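## Task

The left gripper starts out holding the small drink can. Set it down standing upright on the outside shelf beyond the service window, just under the sill. The window's clear sliding pane has a handle, and it shuts and latches on its own once released. The window must end up closed, and everything on the inner shelf must stay standing. The robot must not fall over or be left tilted.

## Robot and tools

Robot: a LinearBot, an omnidirectional base carrying a column about 1.7 m high. A carriage rides up and down this column (lift_m, 0 to 1 m) and holds two identical six-joint arms, left and right, each ending in a two-finger gripper. The arm bases sit about 0.57 m + lift_m above the floor, and carriage parts hang roughly 0.15 m beneath them. A hand reaches up to 0.78 m from its shoulder but only about 0.38 m below its arm base. Cameras: carriage_camera (fixed, forward, tilted about 20 degrees down), left_wrist_camera and right_wrist_camera (looking past the fingertips). Parked arm: joints 1-6 = 0, 0.05, 0.05, 1.45, 0, 0.

Frames: base frame has its origin on the floor under the base centre, x forward, y left, z up, in metres. left_hand and right_hand are reported in it as the midpoint between the finger pads, with quat_wxyz; the hand z axis runs along the fingers and they open along hand y. The odometry frame is the base frame at the start of the scene; base_odometry counts wheel turns only (slip counts as travel), heading in rad, left positive.

move: one action plus optional cameras and blocking. An action contains base, joints, or both, and may add speeds and min_time_s. With no action it only reports state, images and the scene number.
- base: an object with exactly one key, a relative offset from where the base last measured itself: translate_m (forward +, -2 to 2 m), strafe_m (left +, -2 to 2 m) or rotate_rad (counter-clockwise +, -6.3 to 6.3 rad).
- joints: a single object keyed by joint name giving absolute targets. lift_m 0 to 1 m; for each arm (left_ and right_ prefixes): joint1_rad -2.617 to 3.054 (yaw about vertical, 0 forward, + left); joint2_rad 0 to 3.141 (shoulder: 0 upper arm back and level, 1.57 vertical, 3.14 forward level); joint3_rad 0 to 3.141 (elbow, 0 folded, 3.14 straight); joint4_rad -1.57 to 1.57 (wrist pitch, + lifts fingertips); joint5_rad -1.57 to 1.57 (wrist yaw, + swings fingertips RIGHT); joint6_rad -2.094 to 2.094 (roll about the fingers, + clockwise viewed from the forearm); gripper_m 0 to 0.093 m pad gap. Omitted joints keep their old targets.
- speeds: per-action top speeds: translate_m and strafe_m 0.02 to 0.5 m/s, rotate_rad 0.05 to 1.57 rad/s, lift_m 0.08 to 0.27 m/s (default 0.25); others default to the top of the range.
- min_time_s: 0.1 to 8 s, the shortest duration for each arm and gripper motion. Too short speeds arms up and can overshoot; 2 s or more keeps hand paths straighter.
- cameras: list of names, ["all"] or []. blocking: true (default) waits until everything rests; false returns in about 0.5 s while motion continues. Actions are capped near 14-15 s (time_out).
Out-of-range values are refused; an unknown key makes the call invalid. A refusal or an uncommanded stop cancels the reply's later move, wait and finished_scene calls.

wait: seconds 0 to 10, commands nothing, returns state (optional cameras); returns early once earlier moves settle. stop: brakes all running motions (the base coasts a bit first); braked joints hold and may keep pressing. zoom_image: camera plus region [x0, y0, x1, y1] in pixels of the 672x504 image, origin top-left, at most 504 by 504. finished_scene: scene = this scene's number; irreversible, and later calls go to the next scene.

Result lines: move reports done, or the worst status. base_status and joint_status: done, moving, off_target (rested away from target, may still push), contact_stop or time_out (target dropped, holds in place), not_followed (a self-collision check withheld the arm's targets; the gripper still acts), stopped, limit_stop_at_motor_heat. on_its_own lists uncommanded behaviour ("held at" is a target). motor_effort is percent of maximum, bracket = peak in the last action; a falling lift effort while lowering means a hand or load is resting on something. Joint torques are noisy, offset, and wrap at ±28 N m for joints 1-3. Gripper readings run a few mm off; holding firmly may read off_target; open well above the reading to release.

Cautions: hand readings can be off, true hand usually lower, especially far out or loaded. The base contact_stop ignores the arms, so a drive can bend an arm into something. Arms have no contact stop and will keep pushing. Do not let the arms strike or squeeze each other. Avoid tipping: high carriage, stretched or loaded arms, pushing or pulling, sudden stops; never drive away while gripping a fixed handle; a hand z rising with no command signals a lean. Back off about 0.2 m to free a pressed base. Arms held out heat up; at a MOTOR HOT line, park; at 100 °C the arm goes limp and drops its load for 30-60 s. With joint2 under 0.8, turning joint1 outward 0.5 rad or more can hit the column. Don't drop the can, slam the pane, knock items off the inner shelf or out of the work area, or hit fixed objects hard. A loose object may occasionally get nudged.

Each tool is called after ">>>" as name(argument=value, ...) on one line, values as JSON.

## Session

>>> move(cameras=["all"])

Scene clock: 0.00 s.
Joint torques (N m): no reading
base_odometry: x=+0.000 y=+0.000 heading=+0.000
base_status: not commanded
joint_positions: lift_m=+0.366 left_joint1_rad=-0.019 left_joint2_rad=+0.597 left_joint3_rad=+0.248 left_joint4_rad=-0.393 left_joint5_rad=-0.014 left_joint6_rad=-0.011 left_gripper_m=+0.05136 right_joint1_rad=+0.004 right_joint2_rad=+0.040 right_joint3_rad=+0.061 right_joint4_rad=+1.430 right_joint5_rad=-0.049 right_joint6_rad=+0.050 right_gripper_m=+0.09396
joint_status: not commanded
motor_effort: lift_m=+25 drive_wheels=+0
left_hand: x=+0.4550 y=+0.3099 z=+1.0062 quat_wxyz=(+0.403, +0.001, +0.915, +0.000) (m; base frame)
right_hand: x=+0.2490 y=-0.3032 z=+1.3746 quat_wxyz=(+0.998, -0.023, +0.060, +0.028) (m; base frame)
pictures: carriage_camera, left_wrist_camera, right_wrist_camera

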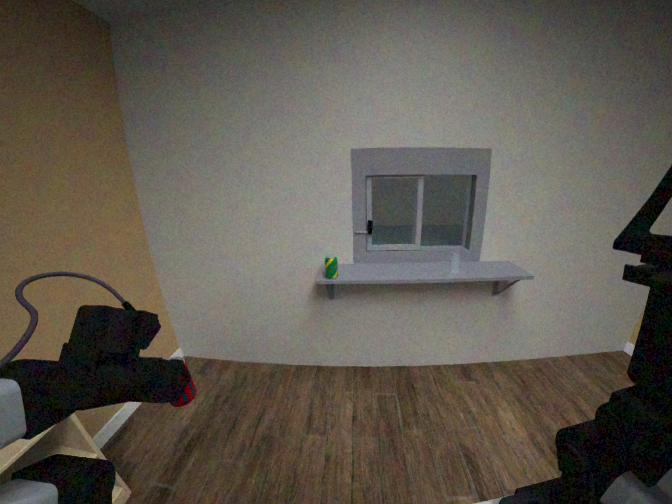

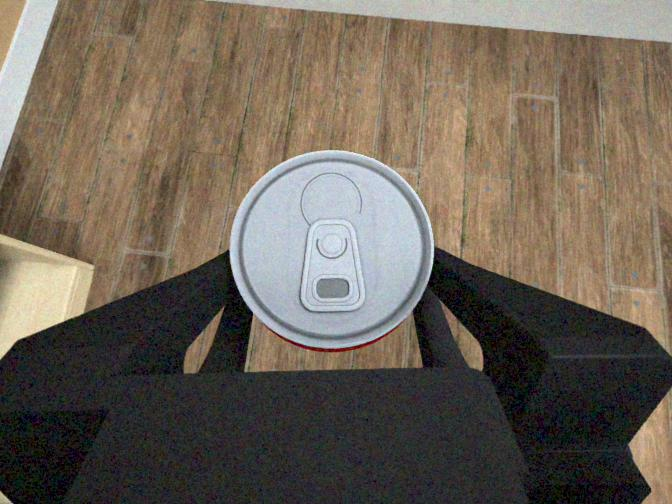

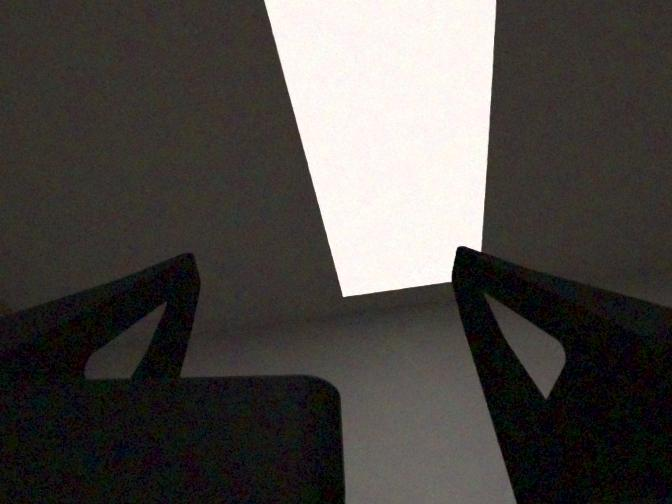

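>>> zoom_image(camera="carriage_camera", region=[310, 140, 540, 310])

>>> zoom_image(camera="carriage_camera", region=[340, 160, 440, 260])

>>> zoom_image(camera="carriage_camera", region=[0, 260, 240, 504])

Scaled by 2.191 from the camera's 672x504 image, which has a finer 960x720 frame.

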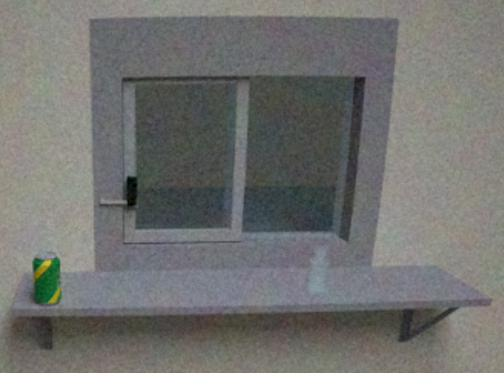

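Scaled by 5.040 from the camera's 672x504 image, which has a finer 960x720 frame.

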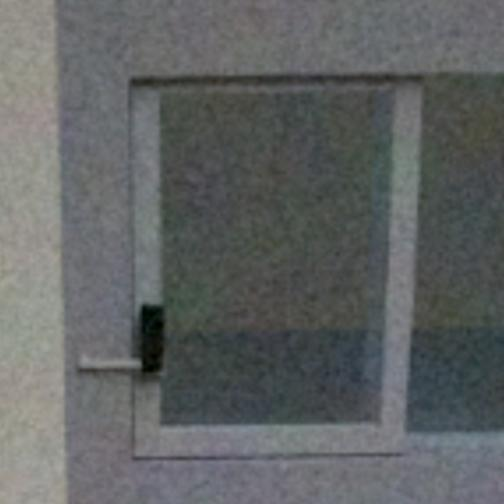

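Scaled by 2.066 from the camera's 672x504 image, which has a finer 960x720 frame.

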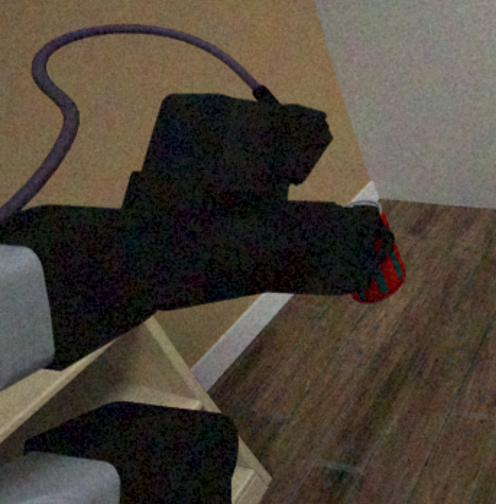

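>>> move(base={"strafe_m": -0.35}, joints={"lift_m": 0.5}, speeds={"strafe_m": 0.25, "lift_m": 0.2}, cameras=["carriage_camera", "left_wrist_camera"])

Scene clock: 115.43 s.
Joint torques (N m): left_arm=[-0.18 0.03 7.42 2.67 -0.12 0.06] | right_arm=[-0.18 3.55 5 -0.34 -0.01 0.01]
move: done
base_odometry: x=+0.000 y=-0.350 heading=+0.001
base_status: done
joint_positions: lift_m=+0.500 left_joint1_rad=-0.019 left_joint2_rad=+0.597 left_joint3_rad=+0.239 left_joint4_rad=-0.397 left_joint5_rad=-0.014 left_joint6_rad=-0.011 left_gripper_m=+0.05136 right_joint1_rad=+0.004 right_joint2_rad=+0.040 right_joint3_rad=+0.061 right_joint4_rad=+1.430 right_joint5_rad=-0.049 right_joint6_rad=+0.050 right_gripper_m=+0.09396
joint_status: all done
motor_effort: lift_m=+23(32) drive_wheels=-4(10)
left_hand: x=+0.4526 y=+0.3099 z=+1.1352 quat_wxyz=(+0.397, +0.001, +0.918, +0.000) (m; base frame)
right_hand: x=+0.2490 y=-0.3032 z=+1.5081 quat_wxyz=(+0.998, -0.023, +0.060, +0.028) (m; base frame)
pictures: carriage_camera, left_wrist_camera

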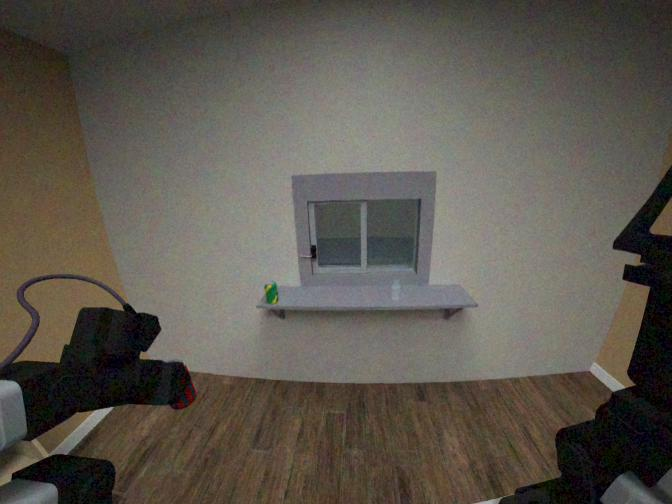

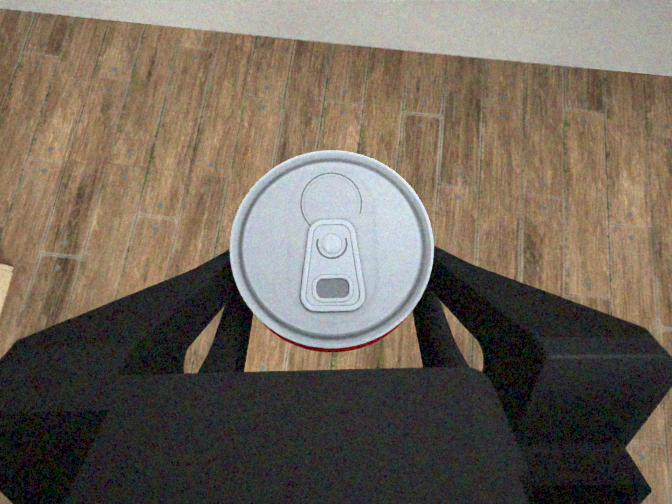

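>>> move(base={"translate_m": 0.6}, speeds={"translate_m": 0.35}, cameras=["carriage_camera", "left_wrist_camera"])

>>> zoom_image(camera="carriage_camera", region=[180, 130, 520, 400])

Scene clock: 142.67 s.
Joint torques (N m): left_arm=[-0.2 0.16 7.45 2.68 -0.09 0.08] | right_arm=[-0.17 3.52 5.03 -0.35 -0.01 0.01]
move: done
base_odometry: x=+0.600 y=-0.350 heading=+0.000
base_status: done
joint_positions: lift_m=+0.500 left_joint1_rad=-0.019 left_joint2_rad=+0.597 left_joint3_rad=+0.239 left_joint4_rad=-0.400 left_joint5_rad=-0.014 left_joint6_rad=-0.011 left_gripper_m=+0.05136 right_joint1_rad=+0.004 right_joint2_rad=+0.040 right_joint3_rad=+0.061 right_joint4_rad=+1.430 right_joint5_rad=-0.049 right_joint6_rad=+0.050 right_gripper_m=+0.09396
joint_status: not commanded
motor_effort: lift_m=+25(28) drive_wheels=-3(8)
left_hand: x=+0.4522 y=+0.3099 z=+1.1347 quat_wxyz=(+0.396, +0.001, +0.918, +0.000) (m; base frame)
right_hand: x=+0.2490 y=-0.3032 z=+1.5081 quat_wxyz=(+0.998, -0.023, +0.060, +0.028) (m; base frame)
pictures: carriage_camera, left_wrist_camera

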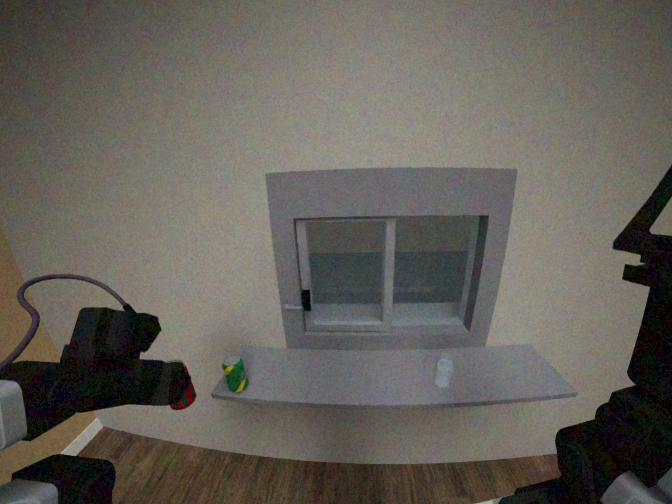

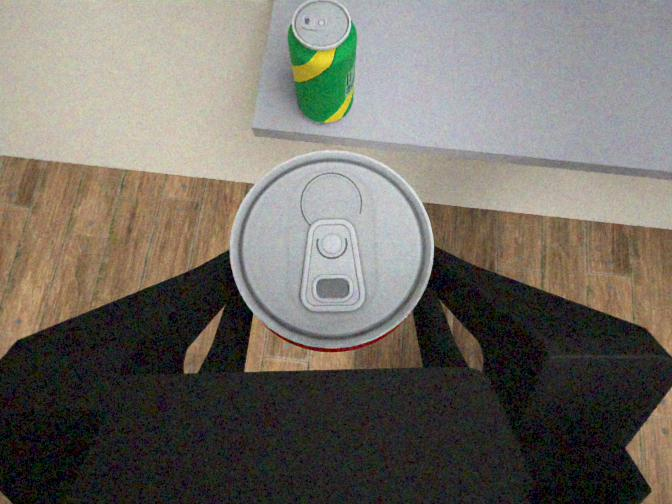

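Scaled by 1.482 from the camera's 672x504 image, which has a finer 960x720 frame.

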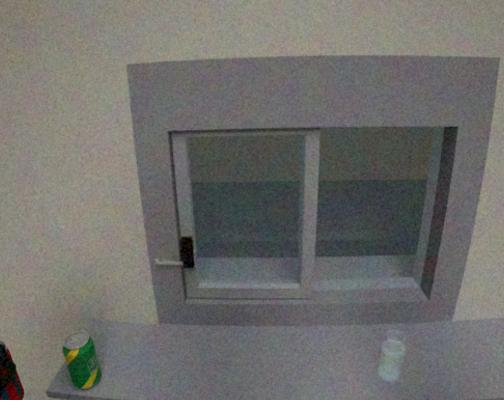

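>>> zoom_image(camera="carriage_camera", region=[270, 260, 350, 340])

>>> zoom_image(camera="carriage_camera", region=[285, 205, 485, 345])

Scaled by 6.300 from the camera's 672x504 image, which has a finer 960x720 frame.

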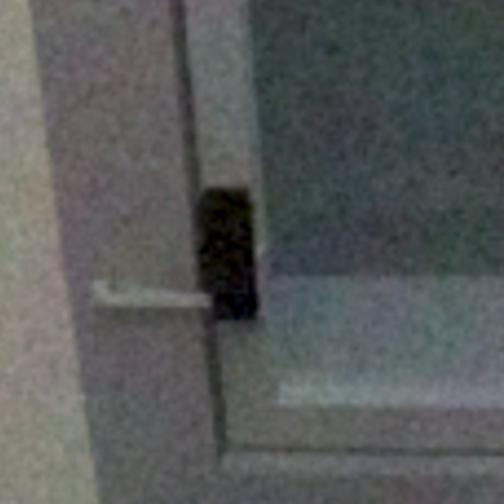

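Scaled by 2.520 from the camera's 672x504 image, which has a finer 960x720 frame.

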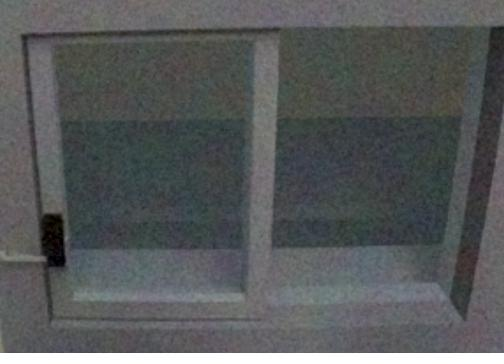

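>>> move(base={"rotate_rad": -0.035}, joints={"lift_m": 0.75}, cameras=["carriage_camera"])

>>> zoom_image(camera="carriage_camera", region=[240, 270, 480, 450])

Scene clock: 240.83 s.
Joint torques (N m): left_arm=[-0.12 0.08 7.5 2.65 -0.1 0.07] | right_arm=[-0.18 3.52 5 -0.31 -0.01 0.01]
move: done
base_odometry: x=+0.600 y=-0.350 heading=-0.034
base_status: done
joint_positions: lift_m=+0.750 left_joint1_rad=-0.019 left_joint2_rad=+0.598 left_joint3_rad=+0.239 left_joint4_rad=-0.396 left_joint5_rad=-0.014 left_joint6_rad=-0.011 left_gripper_m=+0.05136 right_joint1_rad=+0.004 right_joint2_rad=+0.040 right_joint3_rad=+0.061 right_joint4_rad=+1.430 right_joint5_rad=-0.049 right_joint6_rad=+0.050 right_gripper_m=+0.09396
joint_status: all done
motor_effort: lift_m=+26(29) drive_wheels=-4(8)
left_hand: x=+0.4526 y=+0.3099 z=+1.3850 quat_wxyz=(+0.397, +0.001, +0.918, +0.000) (m; base frame)
right_hand: x=+0.2491 y=-0.3032 z=+1.7581 quat_wxyz=(+0.998, -0.023, +0.060, +0.028) (m; base frame)
pictures: carriage_camera

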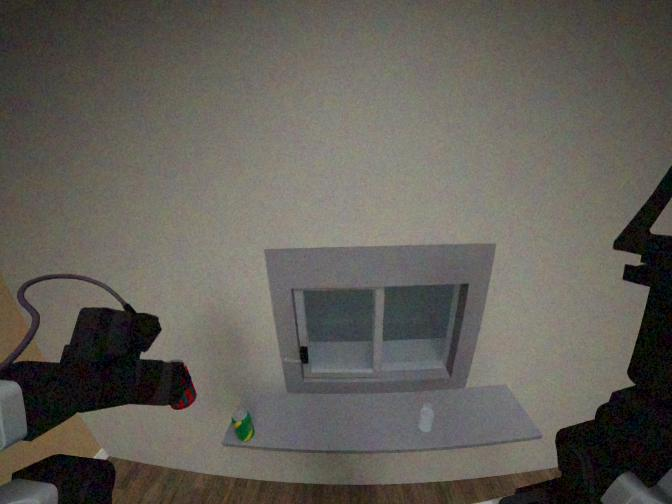

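Scaled by 2.100 from the camera's 672x504 image, which has a finer 960x720 frame.

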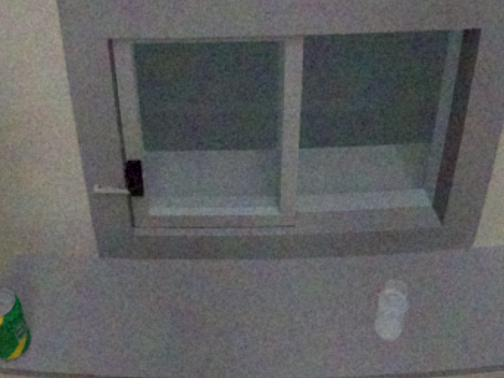

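>>> zoom_image(camera="carriage_camera", region=[120, 330, 230, 430])

>>> zoom_image(camera="carriage_camera", region=[270, 320, 350, 400])

Scaled by 4.582 from the camera's 672x504 image, which has a finer 960x720 frame.

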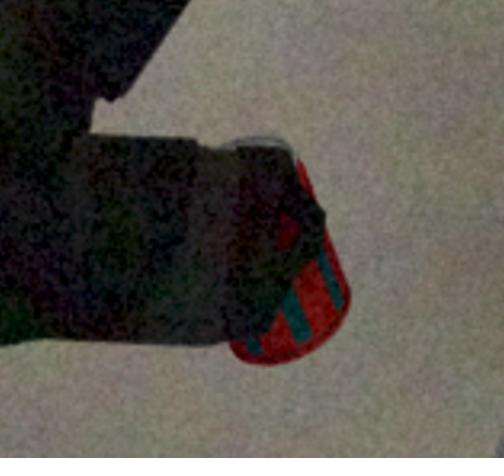

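Scaled by 6.300 from the camera's 672x504 image, which has a finer 960x720 frame.

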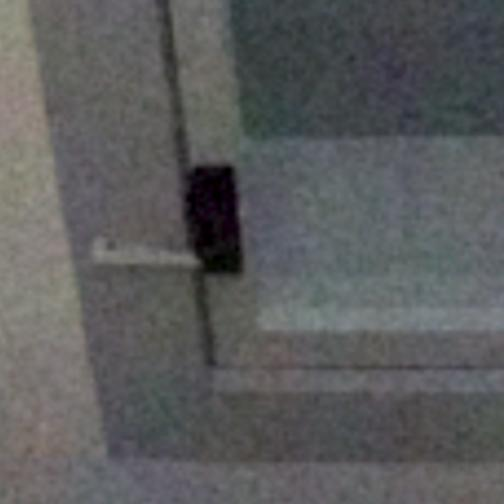

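>>> move(base={"strafe_m": -0.1}, joints={"lift_m": 0.35, "left_joint1_rad": 0.0, "left_joint2_rad": 0.05, "left_joint3_rad": 0.05, "left_joint4_rad": 1.45, "left_joint5_rad": 0.0, "left_joint6_rad": 0.0}, min_time_s=2.0, speeds={"strafe_m": 0.2}, cameras=["carriage_camera"])

>>> move(joints={"right_joint1_rad": 1.259, "right_joint2_rad": 1.702, "right_joint3_rad": 0.724, "right_joint4_rad": 0.977, "right_joint5_rad": 0.56, "right_joint6_rad": 0.0}, min_time_s=2.5, cameras=["all"])

Scene clock: 450.93 s.
Joint torques (N m): left_arm=[0.55 2.14 4.74 0.07 0.11 0.19] | right_arm=[-0.17 3.55 4.98 -0.35 -0.02 0.01]
move: done
base_odometry: x=+0.597 y=-0.450 heading=-0.034
base_status: done
joint_positions: lift_m=+0.350 left_joint1_rad=-0.007 left_joint2_rad=+0.058 left_joint3_rad=+0.046 left_joint4_rad=+1.433 left_joint5_rad=-0.013 left_joint6_rad=-0.011 left_gripper_m=+0.05136 right_joint1_rad=+0.004 right_joint2_rad=+0.040 right_joint3_rad=+0.061 right_joint4_rad=+1.430 right_joint5_rad=-0.049 right_joint6_rad=+0.050 right_gripper_m=+0.09396
joint_status: all done
motor_effort: lift_m=+26(30) drive_wheels=-2(10)
left_hand: x=+0.2589 y=+0.3139 z=+1.3538 quat_wxyz=(+0.997, -0.007, +0.075, -0.009) (m; base frame)
right_hand: x=+0.2491 y=-0.3032 z=+1.3580 quat_wxyz=(+0.998, -0.023, +0.060, +0.028) (m; base frame)
pictures: carriage_camera

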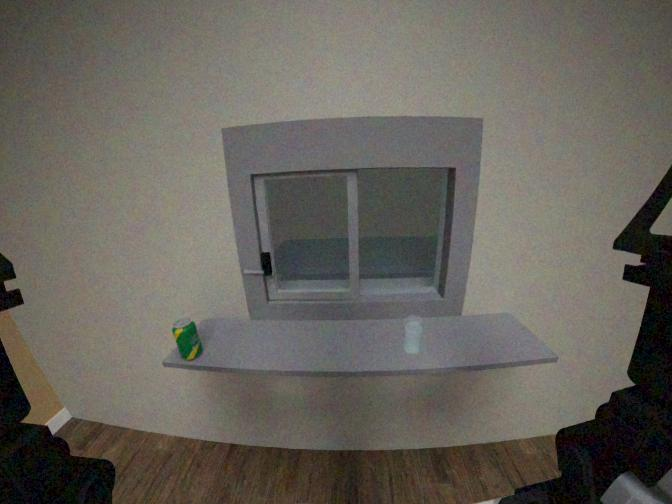

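Scene clock: 453.73 s.
Joint torques (N m): left_arm=[0.57 2.25 4.77 0.03 0.1 0.22] | right_arm=[0.42 -4.78 7.95 2.03 0.06 -0.09]
move: done
base_odometry: x=+0.597 y=-0.450 heading=-0.034
base_status: not commanded
joint_positions: lift_m=+0.350 left_joint1_rad=-0.007 left_joint2_rad=+0.058 left_joint3_rad=+0.046 left_joint4_rad=+1.435 left_joint5_rad=-0.013 left_joint6_rad=-0.011 left_gripper_m=+0.05136 right_joint1_rad=+1.252 right_joint2_rad=+1.690 right_joint3_rad=+0.694 right_joint4_rad=+0.982 right_joint5_rad=+0.551 right_joint6_rad=+0.009 right_gripper_m=+0.09396
joint_status: all done
motor_effort: lift_m=+25(29) drive_wheels=-2(2)
left_hand: x=+0.2583 y=+0.3139 z=+1.3540 quat_wxyz=(+0.997, -0.007, +0.073, -0.009) (m; base frame)
right_hand: x=+0.4495 y=+0.0938 z=+1.1219 quat_wxyz=(+0.660, -0.244, +0.668, +0.242) (m; base frame)
pictures: carriage_camera, left_wrist_camera, right_wrist_camera

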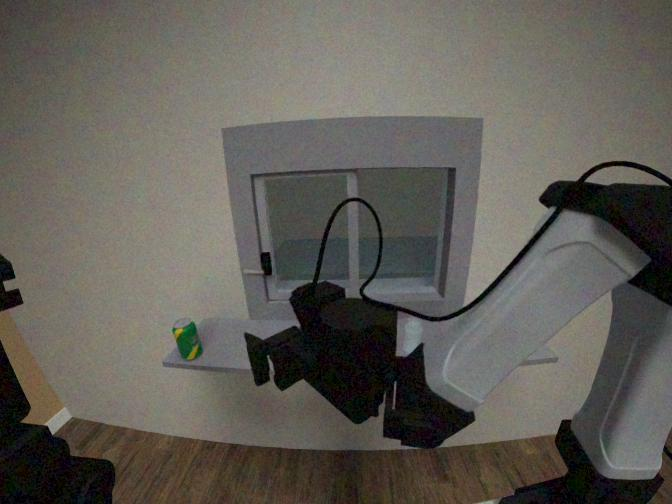

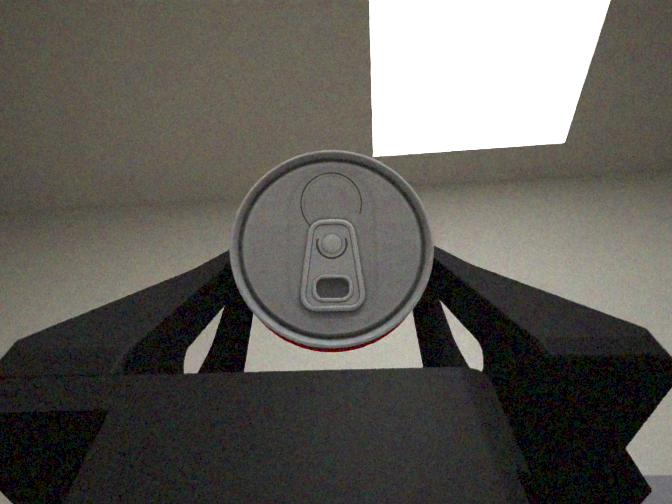

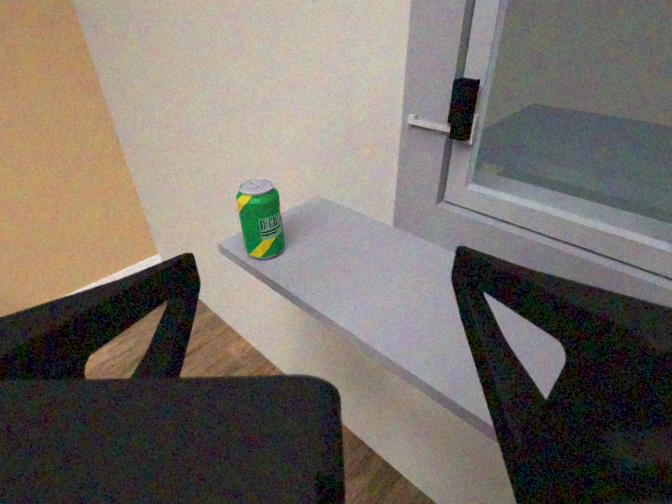

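>>> move(base={"translate_m": 0.28}, speeds={"translate_m": 0.2}, cameras=["carriage_camera", "right_wrist_camera"])

>>> zoom_image(camera="right_wrist_camera", region=[336, 0, 672, 252])

Scene clock: 466.17 s.
Joint torques (N m): left_arm=[0.58 2.25 4.72 0 0.11 0.18] | right_arm=[0.38 -4.79 7.97 2.05 0.04 -0.08]
move: done
base_odometry: x=+0.877 y=-0.460 heading=-0.034
base_status: done
joint_positions: lift_m=+0.350 left_joint1_rad=-0.007 left_joint2_rad=+0.058 left_joint3_rad=+0.046 left_joint4_rad=+1.440 left_joint5_rad=-0.013 left_joint6_rad=-0.011 left_gripper_m=+0.05136 right_joint1_rad=+1.253 right_joint2_rad=+1.690 right_joint3_rad=+0.694 right_joint4_rad=+0.981 right_joint5_rad=+0.554 right_joint6_rad=+0.009 right_gripper_m=+0.09396
joint_status: not commanded
motor_effort: lift_m=+26(29) drive_wheels=-3(9)
left_hand: x=+0.2572 y=+0.3139 z=+1.3541 quat_wxyz=(+0.997, -0.007, +0.071, -0.009) (m; base frame)
right_hand: x=+0.4497 y=+0.0933 z=+1.1216 quat_wxyz=(+0.660, -0.243, +0.669, +0.240) (m; base frame)
pictures: carriage_camera, right_wrist_camera

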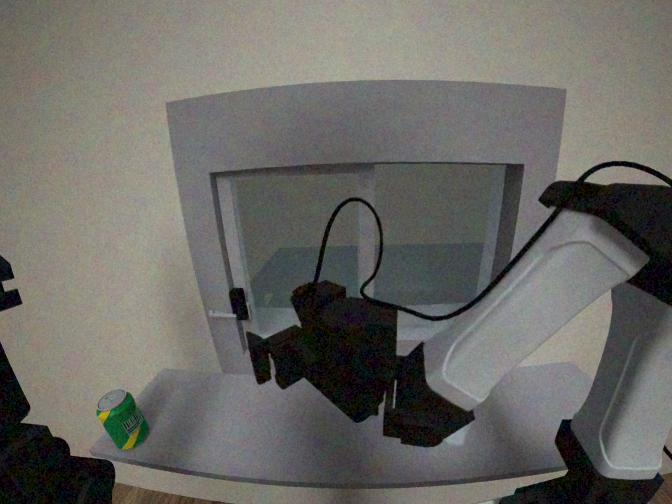

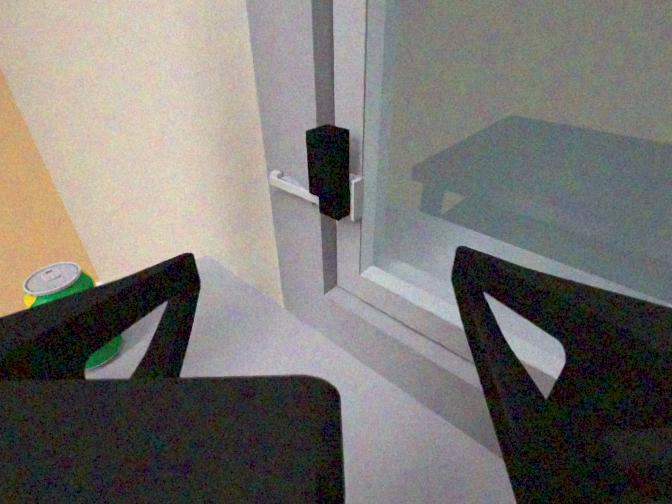

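Scaled by 1.500 from the camera's 672x504 image, which has a finer 960x720 frame.

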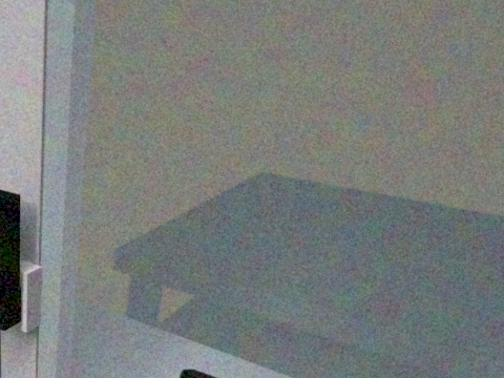

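>>> zoom_image(camera="right_wrist_camera", region=[230, 90, 420, 300])

>>> zoom_image(camera="carriage_camera", region=[180, 250, 300, 360])

Scaled by 2.400 from the camera's 672x504 image, which has a finer 960x720 frame.

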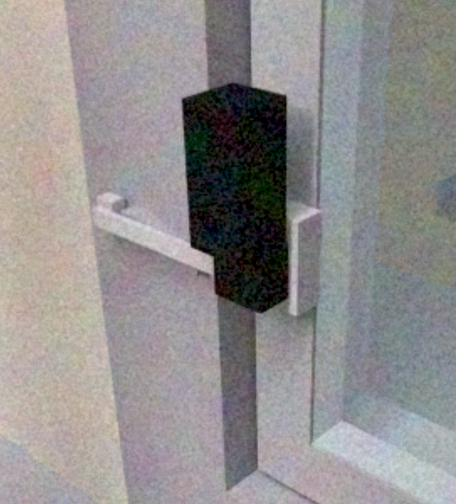

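Scaled by 4.200 from the camera's 672x504 image, which has a finer 960x720 frame.

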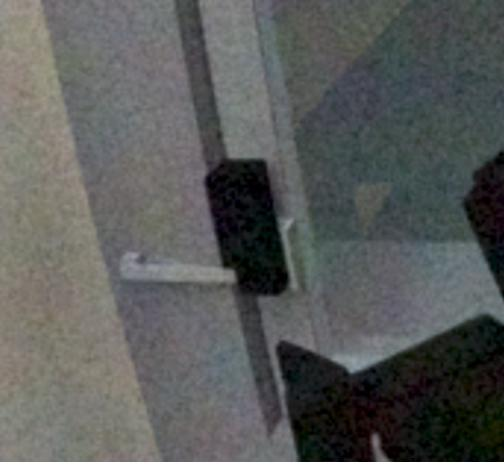

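>>> move(joints={"lift_m": 0.34, "right_joint1_rad": 1.291, "right_joint2_rad": 2.445, "right_joint3_rad": 1.801, "right_joint4_rad": 0.644, "right_joint5_rad": 0.942, "right_joint6_rad": 0.0, "right_gripper_m": 0.0}, min_time_s=2.5, cameras=["carriage_camera", "right_wrist_camera"])

>>> zoom_image(camera="right_wrist_camera", region=[200, 80, 480, 330])

>>> zoom_image(camera="carriage_camera", region=[160, 230, 320, 390])

Scene clock: 563.63 s.
Joint torques (N m): left_arm=[0.61 2.39 5.18 -0.06 0.1 0.2] | right_arm=[0.62 -9.77 8.98 1.79 0.12 -0.07]
move: done
base_odometry: x=+0.877 y=-0.460 heading=-0.034
base_status: not commanded
joint_positions: lift_m=+0.340 left_joint1_rad=-0.007 left_joint2_rad=+0.056 left_joint3_rad=+0.042 left_joint4_rad=+1.443 left_joint5_rad=-0.013 left_joint6_rad=-0.011 left_gripper_m=+0.05136 right_joint1_rad=+1.282 right_joint2_rad=+2.425 right_joint3_rad=+1.768 right_joint4_rad=+0.651 right_joint5_rad=+0.934 right_joint6_rad=+0.008 right_gripper_m=+0.00073
joint_status: all done
motor_effort: lift_m=+27(29) drive_wheels=-3(3)
left_hand: x=+0.2570 y=+0.3139 z=+1.3431 quat_wxyz=(+0.997, -0.007, +0.071, -0.009) (m; base frame)
right_hand: x=+0.5325 y=+0.2495 z=+1.0960 quat_wxyz=(+0.695, -0.122, +0.698, +0.123) (m; base frame)
pictures: carriage_camera, right_wrist_camera

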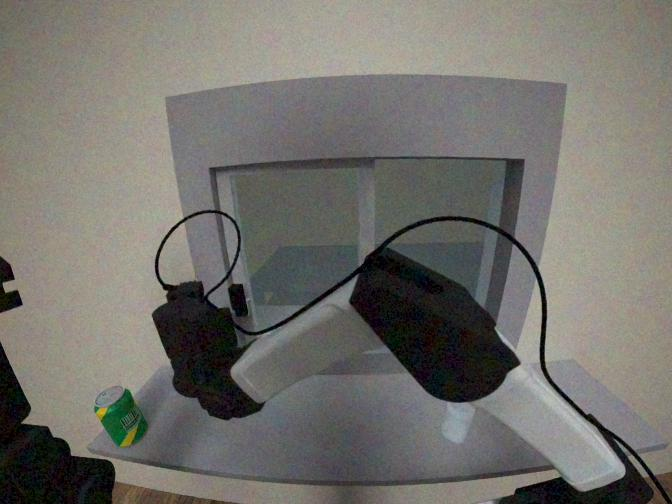

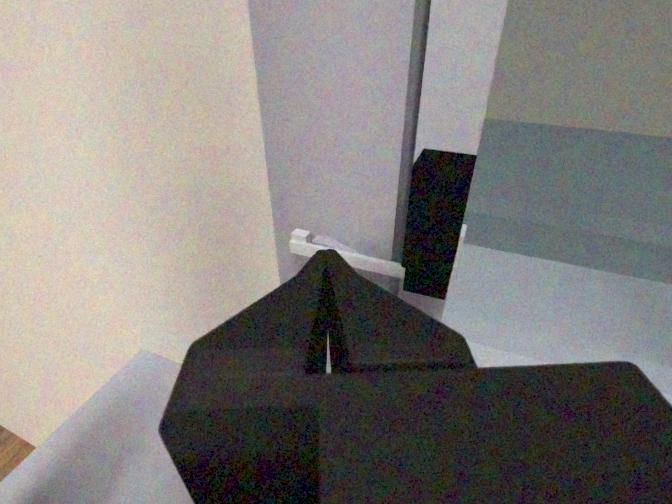

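Scaled by 1.800 from the camera's 672x504 image, which has a finer 960x720 frame.

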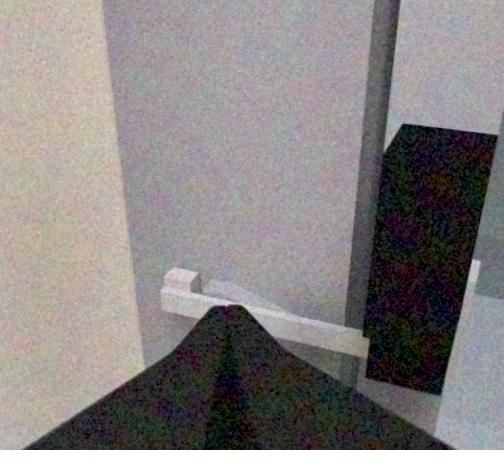

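Scaled by 3.150 from the camera's 672x504 image, which has a finer 960x720 frame.

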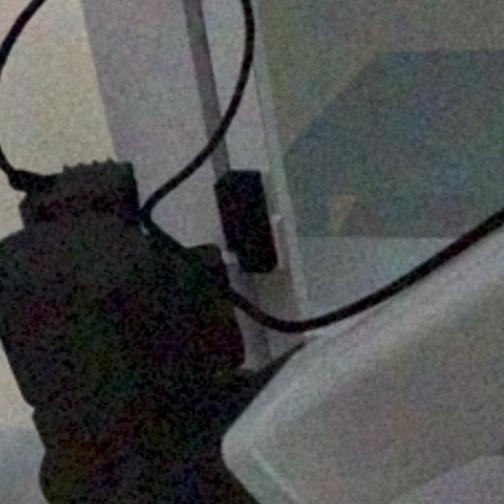

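>>> move(joints={"right_joint1_rad": 1.236, "right_joint2_rad": 2.509, "right_joint3_rad": 1.921, "right_joint4_rad": 0.594, "right_joint5_rad": 0.887, "right_joint6_rad": -0.008}, min_time_s=1.5, cameras=["carriage_camera", "right_wrist_camera"])

>>> zoom_image(camera="right_wrist_camera", region=[230, 130, 480, 330])

Scene clock: 580.93 s.
Joint torques (N m): left_arm=[0.62 2.48 5.2 -0.05 0.1 0.19] | right_arm=[-0.77 -10.11 9.14 1.85 -0.11 -0.09]
move: done
base_odometry: x=+0.877 y=-0.460 heading=-0.034
base_status: not commanded
joint_positions: lift_m=+0.340 left_joint1_rad=-0.007 left_joint2_rad=+0.056 left_joint3_rad=+0.042 left_joint4_rad=+1.443 left_joint5_rad=-0.013 left_joint6_rad=-0.011 left_gripper_m=+0.05136 right_joint1_rad=+1.243 right_joint2_rad=+2.488 right_joint3_rad=+1.887 right_joint4_rad=+0.600 right_joint5_rad=+0.895 right_joint6_rad=+0.001 right_gripper_m=+0.00073
joint_status: all done
motor_effort: lift_m=+25(28) drive_wheels=-3(3)
left_hand: x=+0.2570 y=+0.3139 z=+1.3431 quat_wxyz=(+0.997, -0.007, +0.071, -0.009) (m; base frame)
right_hand: x=+0.5569 y=+0.2584 z=+1.0974 quat_wxyz=(+0.696, -0.122, +0.697, +0.123) (m; base frame)
pictures: carriage_camera, right_wrist_camera

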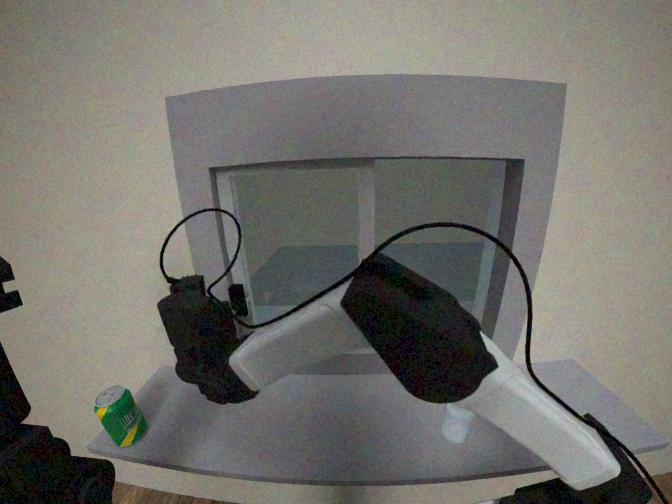

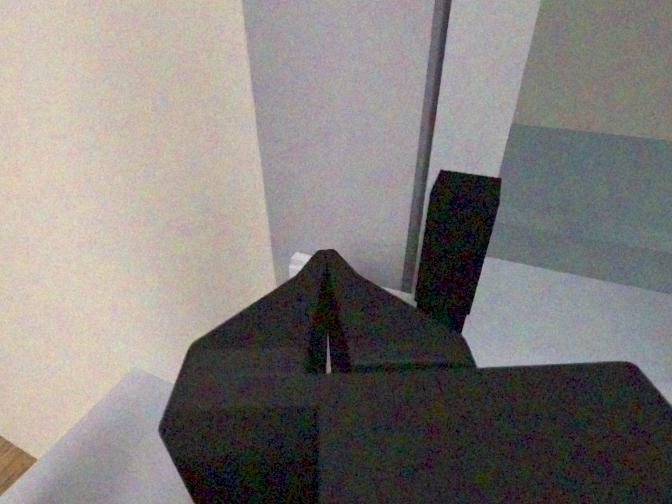

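Scaled by 2.016 from the camera's 672x504 image, which has a finer 960x720 frame.

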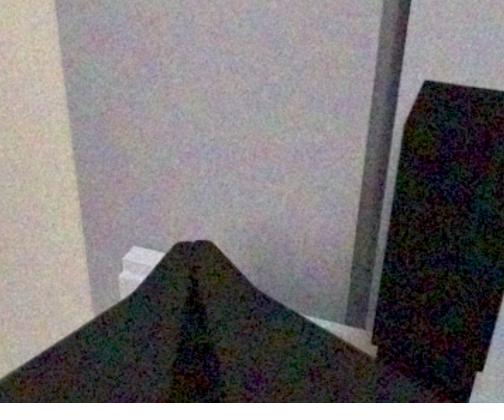

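>>> move(joints={"right_joint1_rad": 1.205, "right_joint2_rad": 2.536, "right_joint3_rad": 1.975, "right_joint4_rad": 0.567, "right_joint5_rad": 0.856, "right_joint6_rad": -0.008}, min_time_s=1.2, cameras=["right_wrist_camera"])

>>> zoom_image(camera="right_wrist_camera", region=[230, 130, 480, 330])

Scene clock: 666.67 s.
Joint torques (N m): left_arm=[0.55 2.44 5.15 -0.04 0.11 0.16] | right_arm=[-0.79 -10.26 9.21 1.86 -0.09 -0.09]
move: done
base_odometry: x=+0.877 y=-0.460 heading=-0.034
base_status: not commanded
joint_positions: lift_m=+0.340 left_joint1_rad=-0.007 left_joint2_rad=+0.056 left_joint3_rad=+0.042 left_joint4_rad=+1.443 left_joint5_rad=-0.013 left_joint6_rad=-0.011 left_gripper_m=+0.05136 right_joint1_rad=+1.212 right_joint2_rad=+2.515 right_joint3_rad=+1.940 right_joint4_rad=+0.573 right_joint5_rad=+0.864 right_joint6_rad=+0.001 right_gripper_m=+0.00073
joint_status: all done
motor_effort: lift_m=+26(29) drive_wheels=-3(3)
left_hand: x=+0.2570 y=+0.3139 z=+1.3431 quat_wxyz=(+0.997, -0.007, +0.071, -0.009) (m; base frame)
right_hand: x=+0.5749 y=+0.2589 z=+1.0977 quat_wxyz=(+0.696, -0.123, +0.697, +0.122) (m; base frame)
pictures: right_wrist_camera

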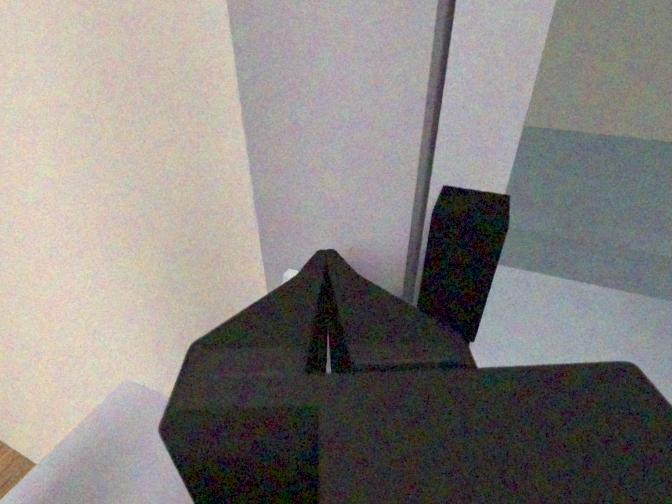

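Scaled by 2.016 from the camera's 672x504 image, which has a finer 960x720 frame.

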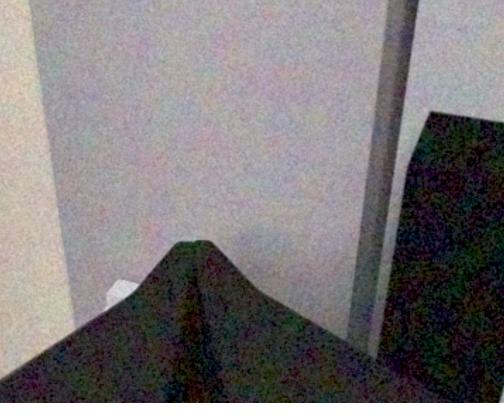

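>>> move(joints={"right_joint1_rad": 1.189, "right_joint2_rad": 2.558, "right_joint3_rad": 2.021, "right_joint4_rad": 0.545, "right_joint5_rad": 0.84, "right_joint6_rad": -0.008}, min_time_s=1.2, cameras=["right_wrist_camera", "carriage_camera"])

>>> zoom_image(camera="right_wrist_camera", region=[230, 130, 480, 330])

>>> zoom_image(camera="carriage_camera", region=[150, 230, 310, 390])

Scene clock: 680.90 s.
Joint torques (N m): left_arm=[0.66 2.4 5.18 -0.04 0.1 0.19] | right_arm=[-0.92 -10.39 9.28 1.89 -0.11 -0.08]
move: done
base_odometry: x=+0.877 y=-0.460 heading=-0.034
base_status: not commanded
joint_positions: lift_m=+0.340 left_joint1_rad=-0.007 left_joint2_rad=+0.056 left_joint3_rad=+0.042 left_joint4_rad=+1.443 left_joint5_rad=-0.013 left_joint6_rad=-0.011 left_gripper_m=+0.05136 right_joint1_rad=+1.198 right_joint2_rad=+2.537 right_joint3_rad=+1.986 right_joint4_rad=+0.551 right_joint5_rad=+0.848 right_joint6_rad=+0.001 right_gripper_m=+0.00073
joint_status: all done
motor_effort: lift_m=+24(29) drive_wheels=-3(3)
left_hand: x=+0.2570 y=+0.3139 z=+1.3431 quat_wxyz=(+0.997, -0.007, +0.071, -0.009) (m; base frame)
right_hand: x=+0.5843 y=+0.2612 z=+1.0991 quat_wxyz=(+0.696, -0.122, +0.696, +0.123) (m; base frame)
pictures: carriage_camera, right_wrist_camera

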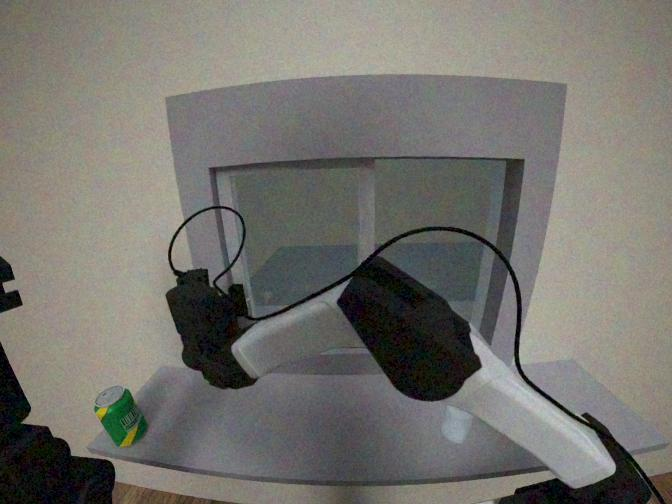

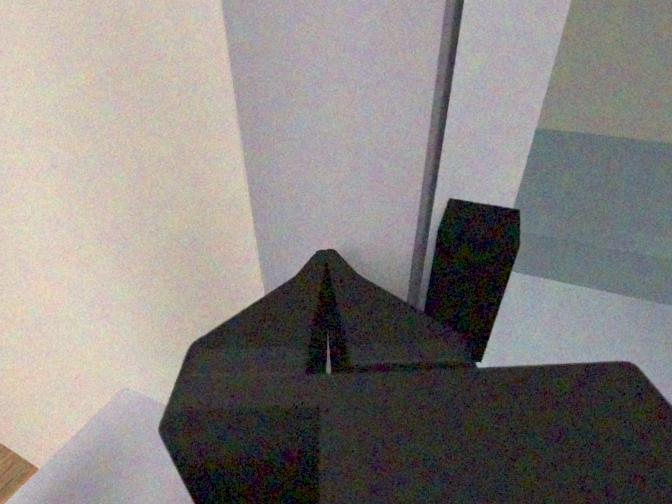

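Scaled by 2.016 from the camera's 672x504 image, which has a finer 960x720 frame.

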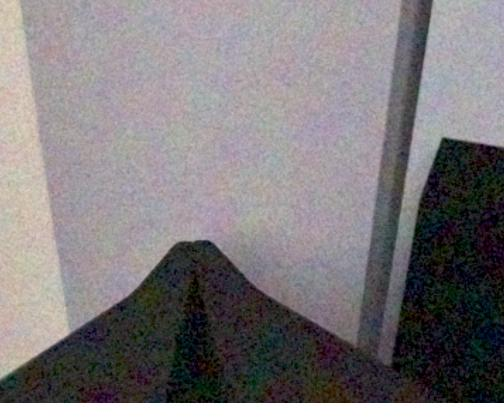

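Scaled by 3.150 from the camera's 672x504 image, which has a finer 960x720 frame.

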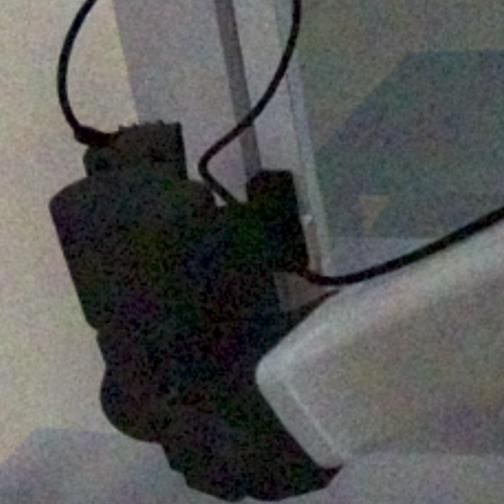

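>>> move(joints={"lift_m": 0.31}, speeds={"lift_m": 0.08}, cameras=["right_wrist_camera", "carriage_camera"])

>>> zoom_image(camera="right_wrist_camera", region=[230, 130, 480, 330])

Scene clock: 684.67 s.
Joint torques (N m): left_arm=[0.53 2.47 5 -0.06 0.11 0.18] | right_arm=[-0.9 -11.17 8.72 1.96 -0.09 -0.08]
move: done
base_odometry: x=+0.877 y=-0.460 heading=-0.034
base_status: not commanded
joint_positions: lift_m=+0.310 left_joint1_rad=-0.007 left_joint2_rad=+0.056 left_joint3_rad=+0.042 left_joint4_rad=+1.443 left_joint5_rad=-0.013 left_joint6_rad=-0.011 left_gripper_m=+0.05136 right_joint1_rad=+1.198 right_joint2_rad=+2.545 right_joint3_rad=+1.994 right_joint4_rad=+0.543 right_joint5_rad=+0.847 right_joint6_rad=+0.000 right_gripper_m=+0.00073
joint_status: all done
motor_effort: lift_m=+26(28) drive_wheels=-3(3)
left_hand: x=+0.2570 y=+0.3139 z=+1.3131 quat_wxyz=(+0.997, -0.007, +0.071, -0.009) (m; base frame)
right_hand: x=+0.5847 y=+0.2624 z=+1.0657 quat_wxyz=(+0.695, -0.126, +0.698, +0.121) (m; base frame)
pictures: carriage_camera, right_wrist_camera

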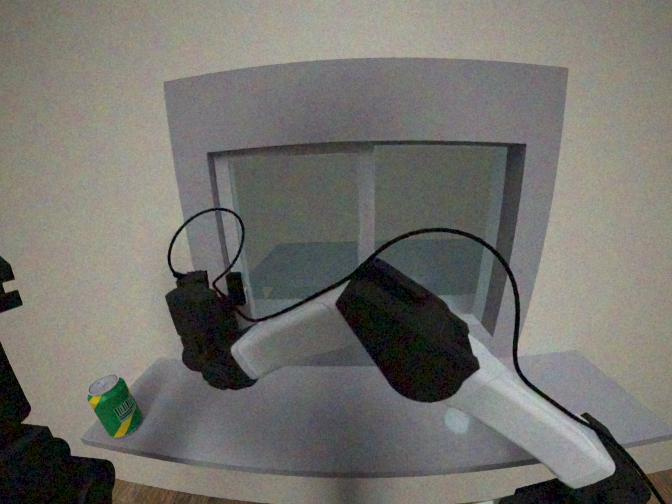

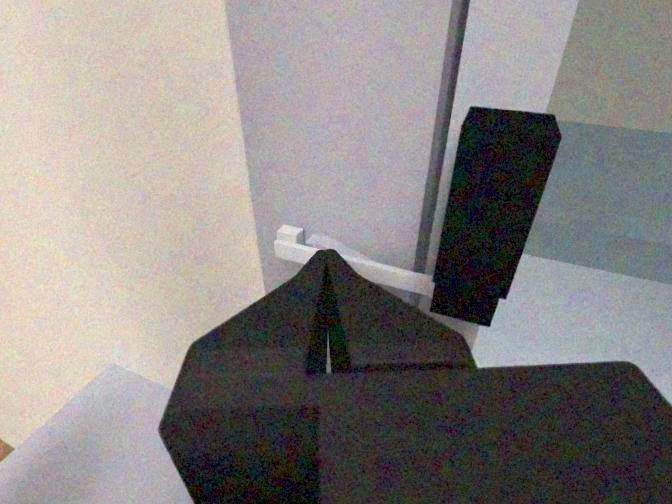

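Scaled by 2.016 from the camera's 672x504 image, which has a finer 960x720 frame.

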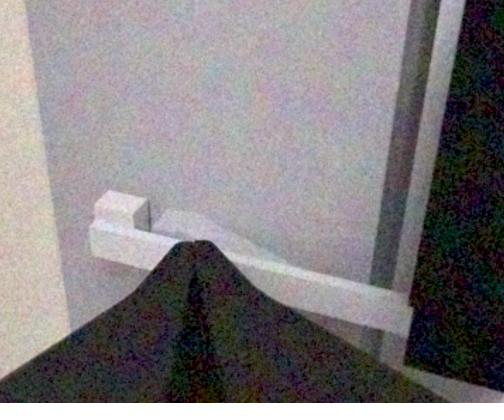

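>>> move(joints={"lift_m": 0.34}, speeds={"lift_m": 0.15})

>>> move(joints={"right_joint1_rad": 1.161, "right_joint2_rad": 2.597, "right_joint3_rad": 2.102, "right_joint4_rad": 0.503, "right_joint5_rad": 0.811, "right_joint6_rad": -0.008}, min_time_s=1.2, cameras=["right_wrist_camera"])

>>> zoom_image(camera="right_wrist_camera", region=[230, 130, 480, 330])

Scene clock: 712.33 s.
Joint torques (N m): left_arm=[0.51 2.48 5.16 -0.04 0.1 0.18] | right_arm=[-0.91 -11.69 7.94 1.96 -0.08 -0.07]
move: done
base_odometry: x=+0.877 y=-0.460 heading=-0.034
base_status: not commanded
joint_positions: lift_m=+0.340 left_joint1_rad=-0.007 left_joint2_rad=+0.055 left_joint3_rad=+0.042 left_joint4_rad=+1.443 left_joint5_rad=-0.013 left_joint6_rad=-0.011 left_gripper_m=+0.05136 right_joint1_rad=+1.198 right_joint2_rad=+2.552 right_joint3_rad=+2.001 right_joint4_rad=+0.544 right_joint5_rad=+0.847 right_joint6_rad=+0.000 right_gripper_m=+0.00073
joint_status: all done
motor_effort: lift_m=+24(29) drive_wheels=-3(3)
left_hand: x=+0.2569 y=+0.3139 z=+1.3431 quat_wxyz=(+0.997, -0.007, +0.071, -0.009) (m; base frame)
right_hand: x=+0.5850 y=+0.2634 z=+1.0947 quat_wxyz=(+0.695, -0.126, +0.698, +0.121) (m; base frame)
pictures: none

Scene clock: 713.83 s.
Joint torques (N m): left_arm=[0.5 2.59 5.19 -0.11 0.11 0.21] | right_arm=[-0.88 -10.63 9.32 1.9 -0.11 -0.07]
move: done
base_odometry: x=+0.877 y=-0.460 heading=-0.034
base_status: not commanded
joint_positions: lift_m=+0.340 left_joint1_rad=-0.007 left_joint2_rad=+0.055 left_joint3_rad=+0.042 left_joint4_rad=+1.443 left_joint5_rad=-0.013 left_joint6_rad=-0.011 left_gripper_m=+0.05136 right_joint1_rad=+1.169 right_joint2_rad=+2.576 right_joint3_rad=+2.067 right_joint4_rad=+0.509 right_joint5_rad=+0.819 right_joint6_rad=+0.000 right_gripper_m=+0.00073
joint_status: all done
motor_effort: lift_m=+25(28) drive_wheels=-3(3)
left_hand: x=+0.2569 y=+0.3139 z=+1.3431 quat_wxyz=(+0.997, -0.007, +0.071, -0.009) (m; base frame)
right_hand: x=+0.6021 y=+0.2634 z=+1.1006 quat_wxyz=(+0.696, -0.123, +0.696, +0.123) (m; base frame)
pictures: right_wrist_camera

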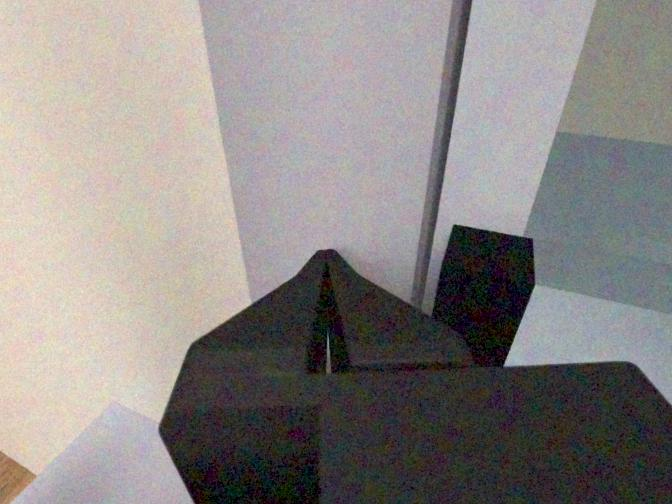

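Scaled by 2.016 from the camera's 672x504 image, which has a finer 960x720 frame.

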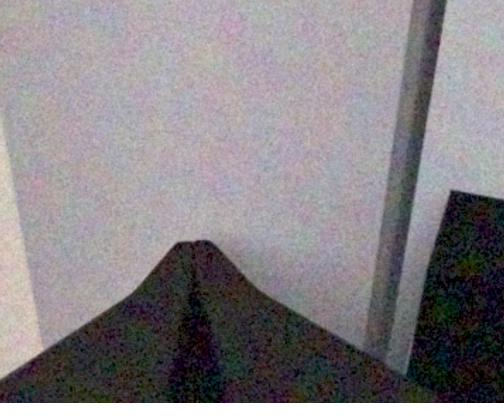

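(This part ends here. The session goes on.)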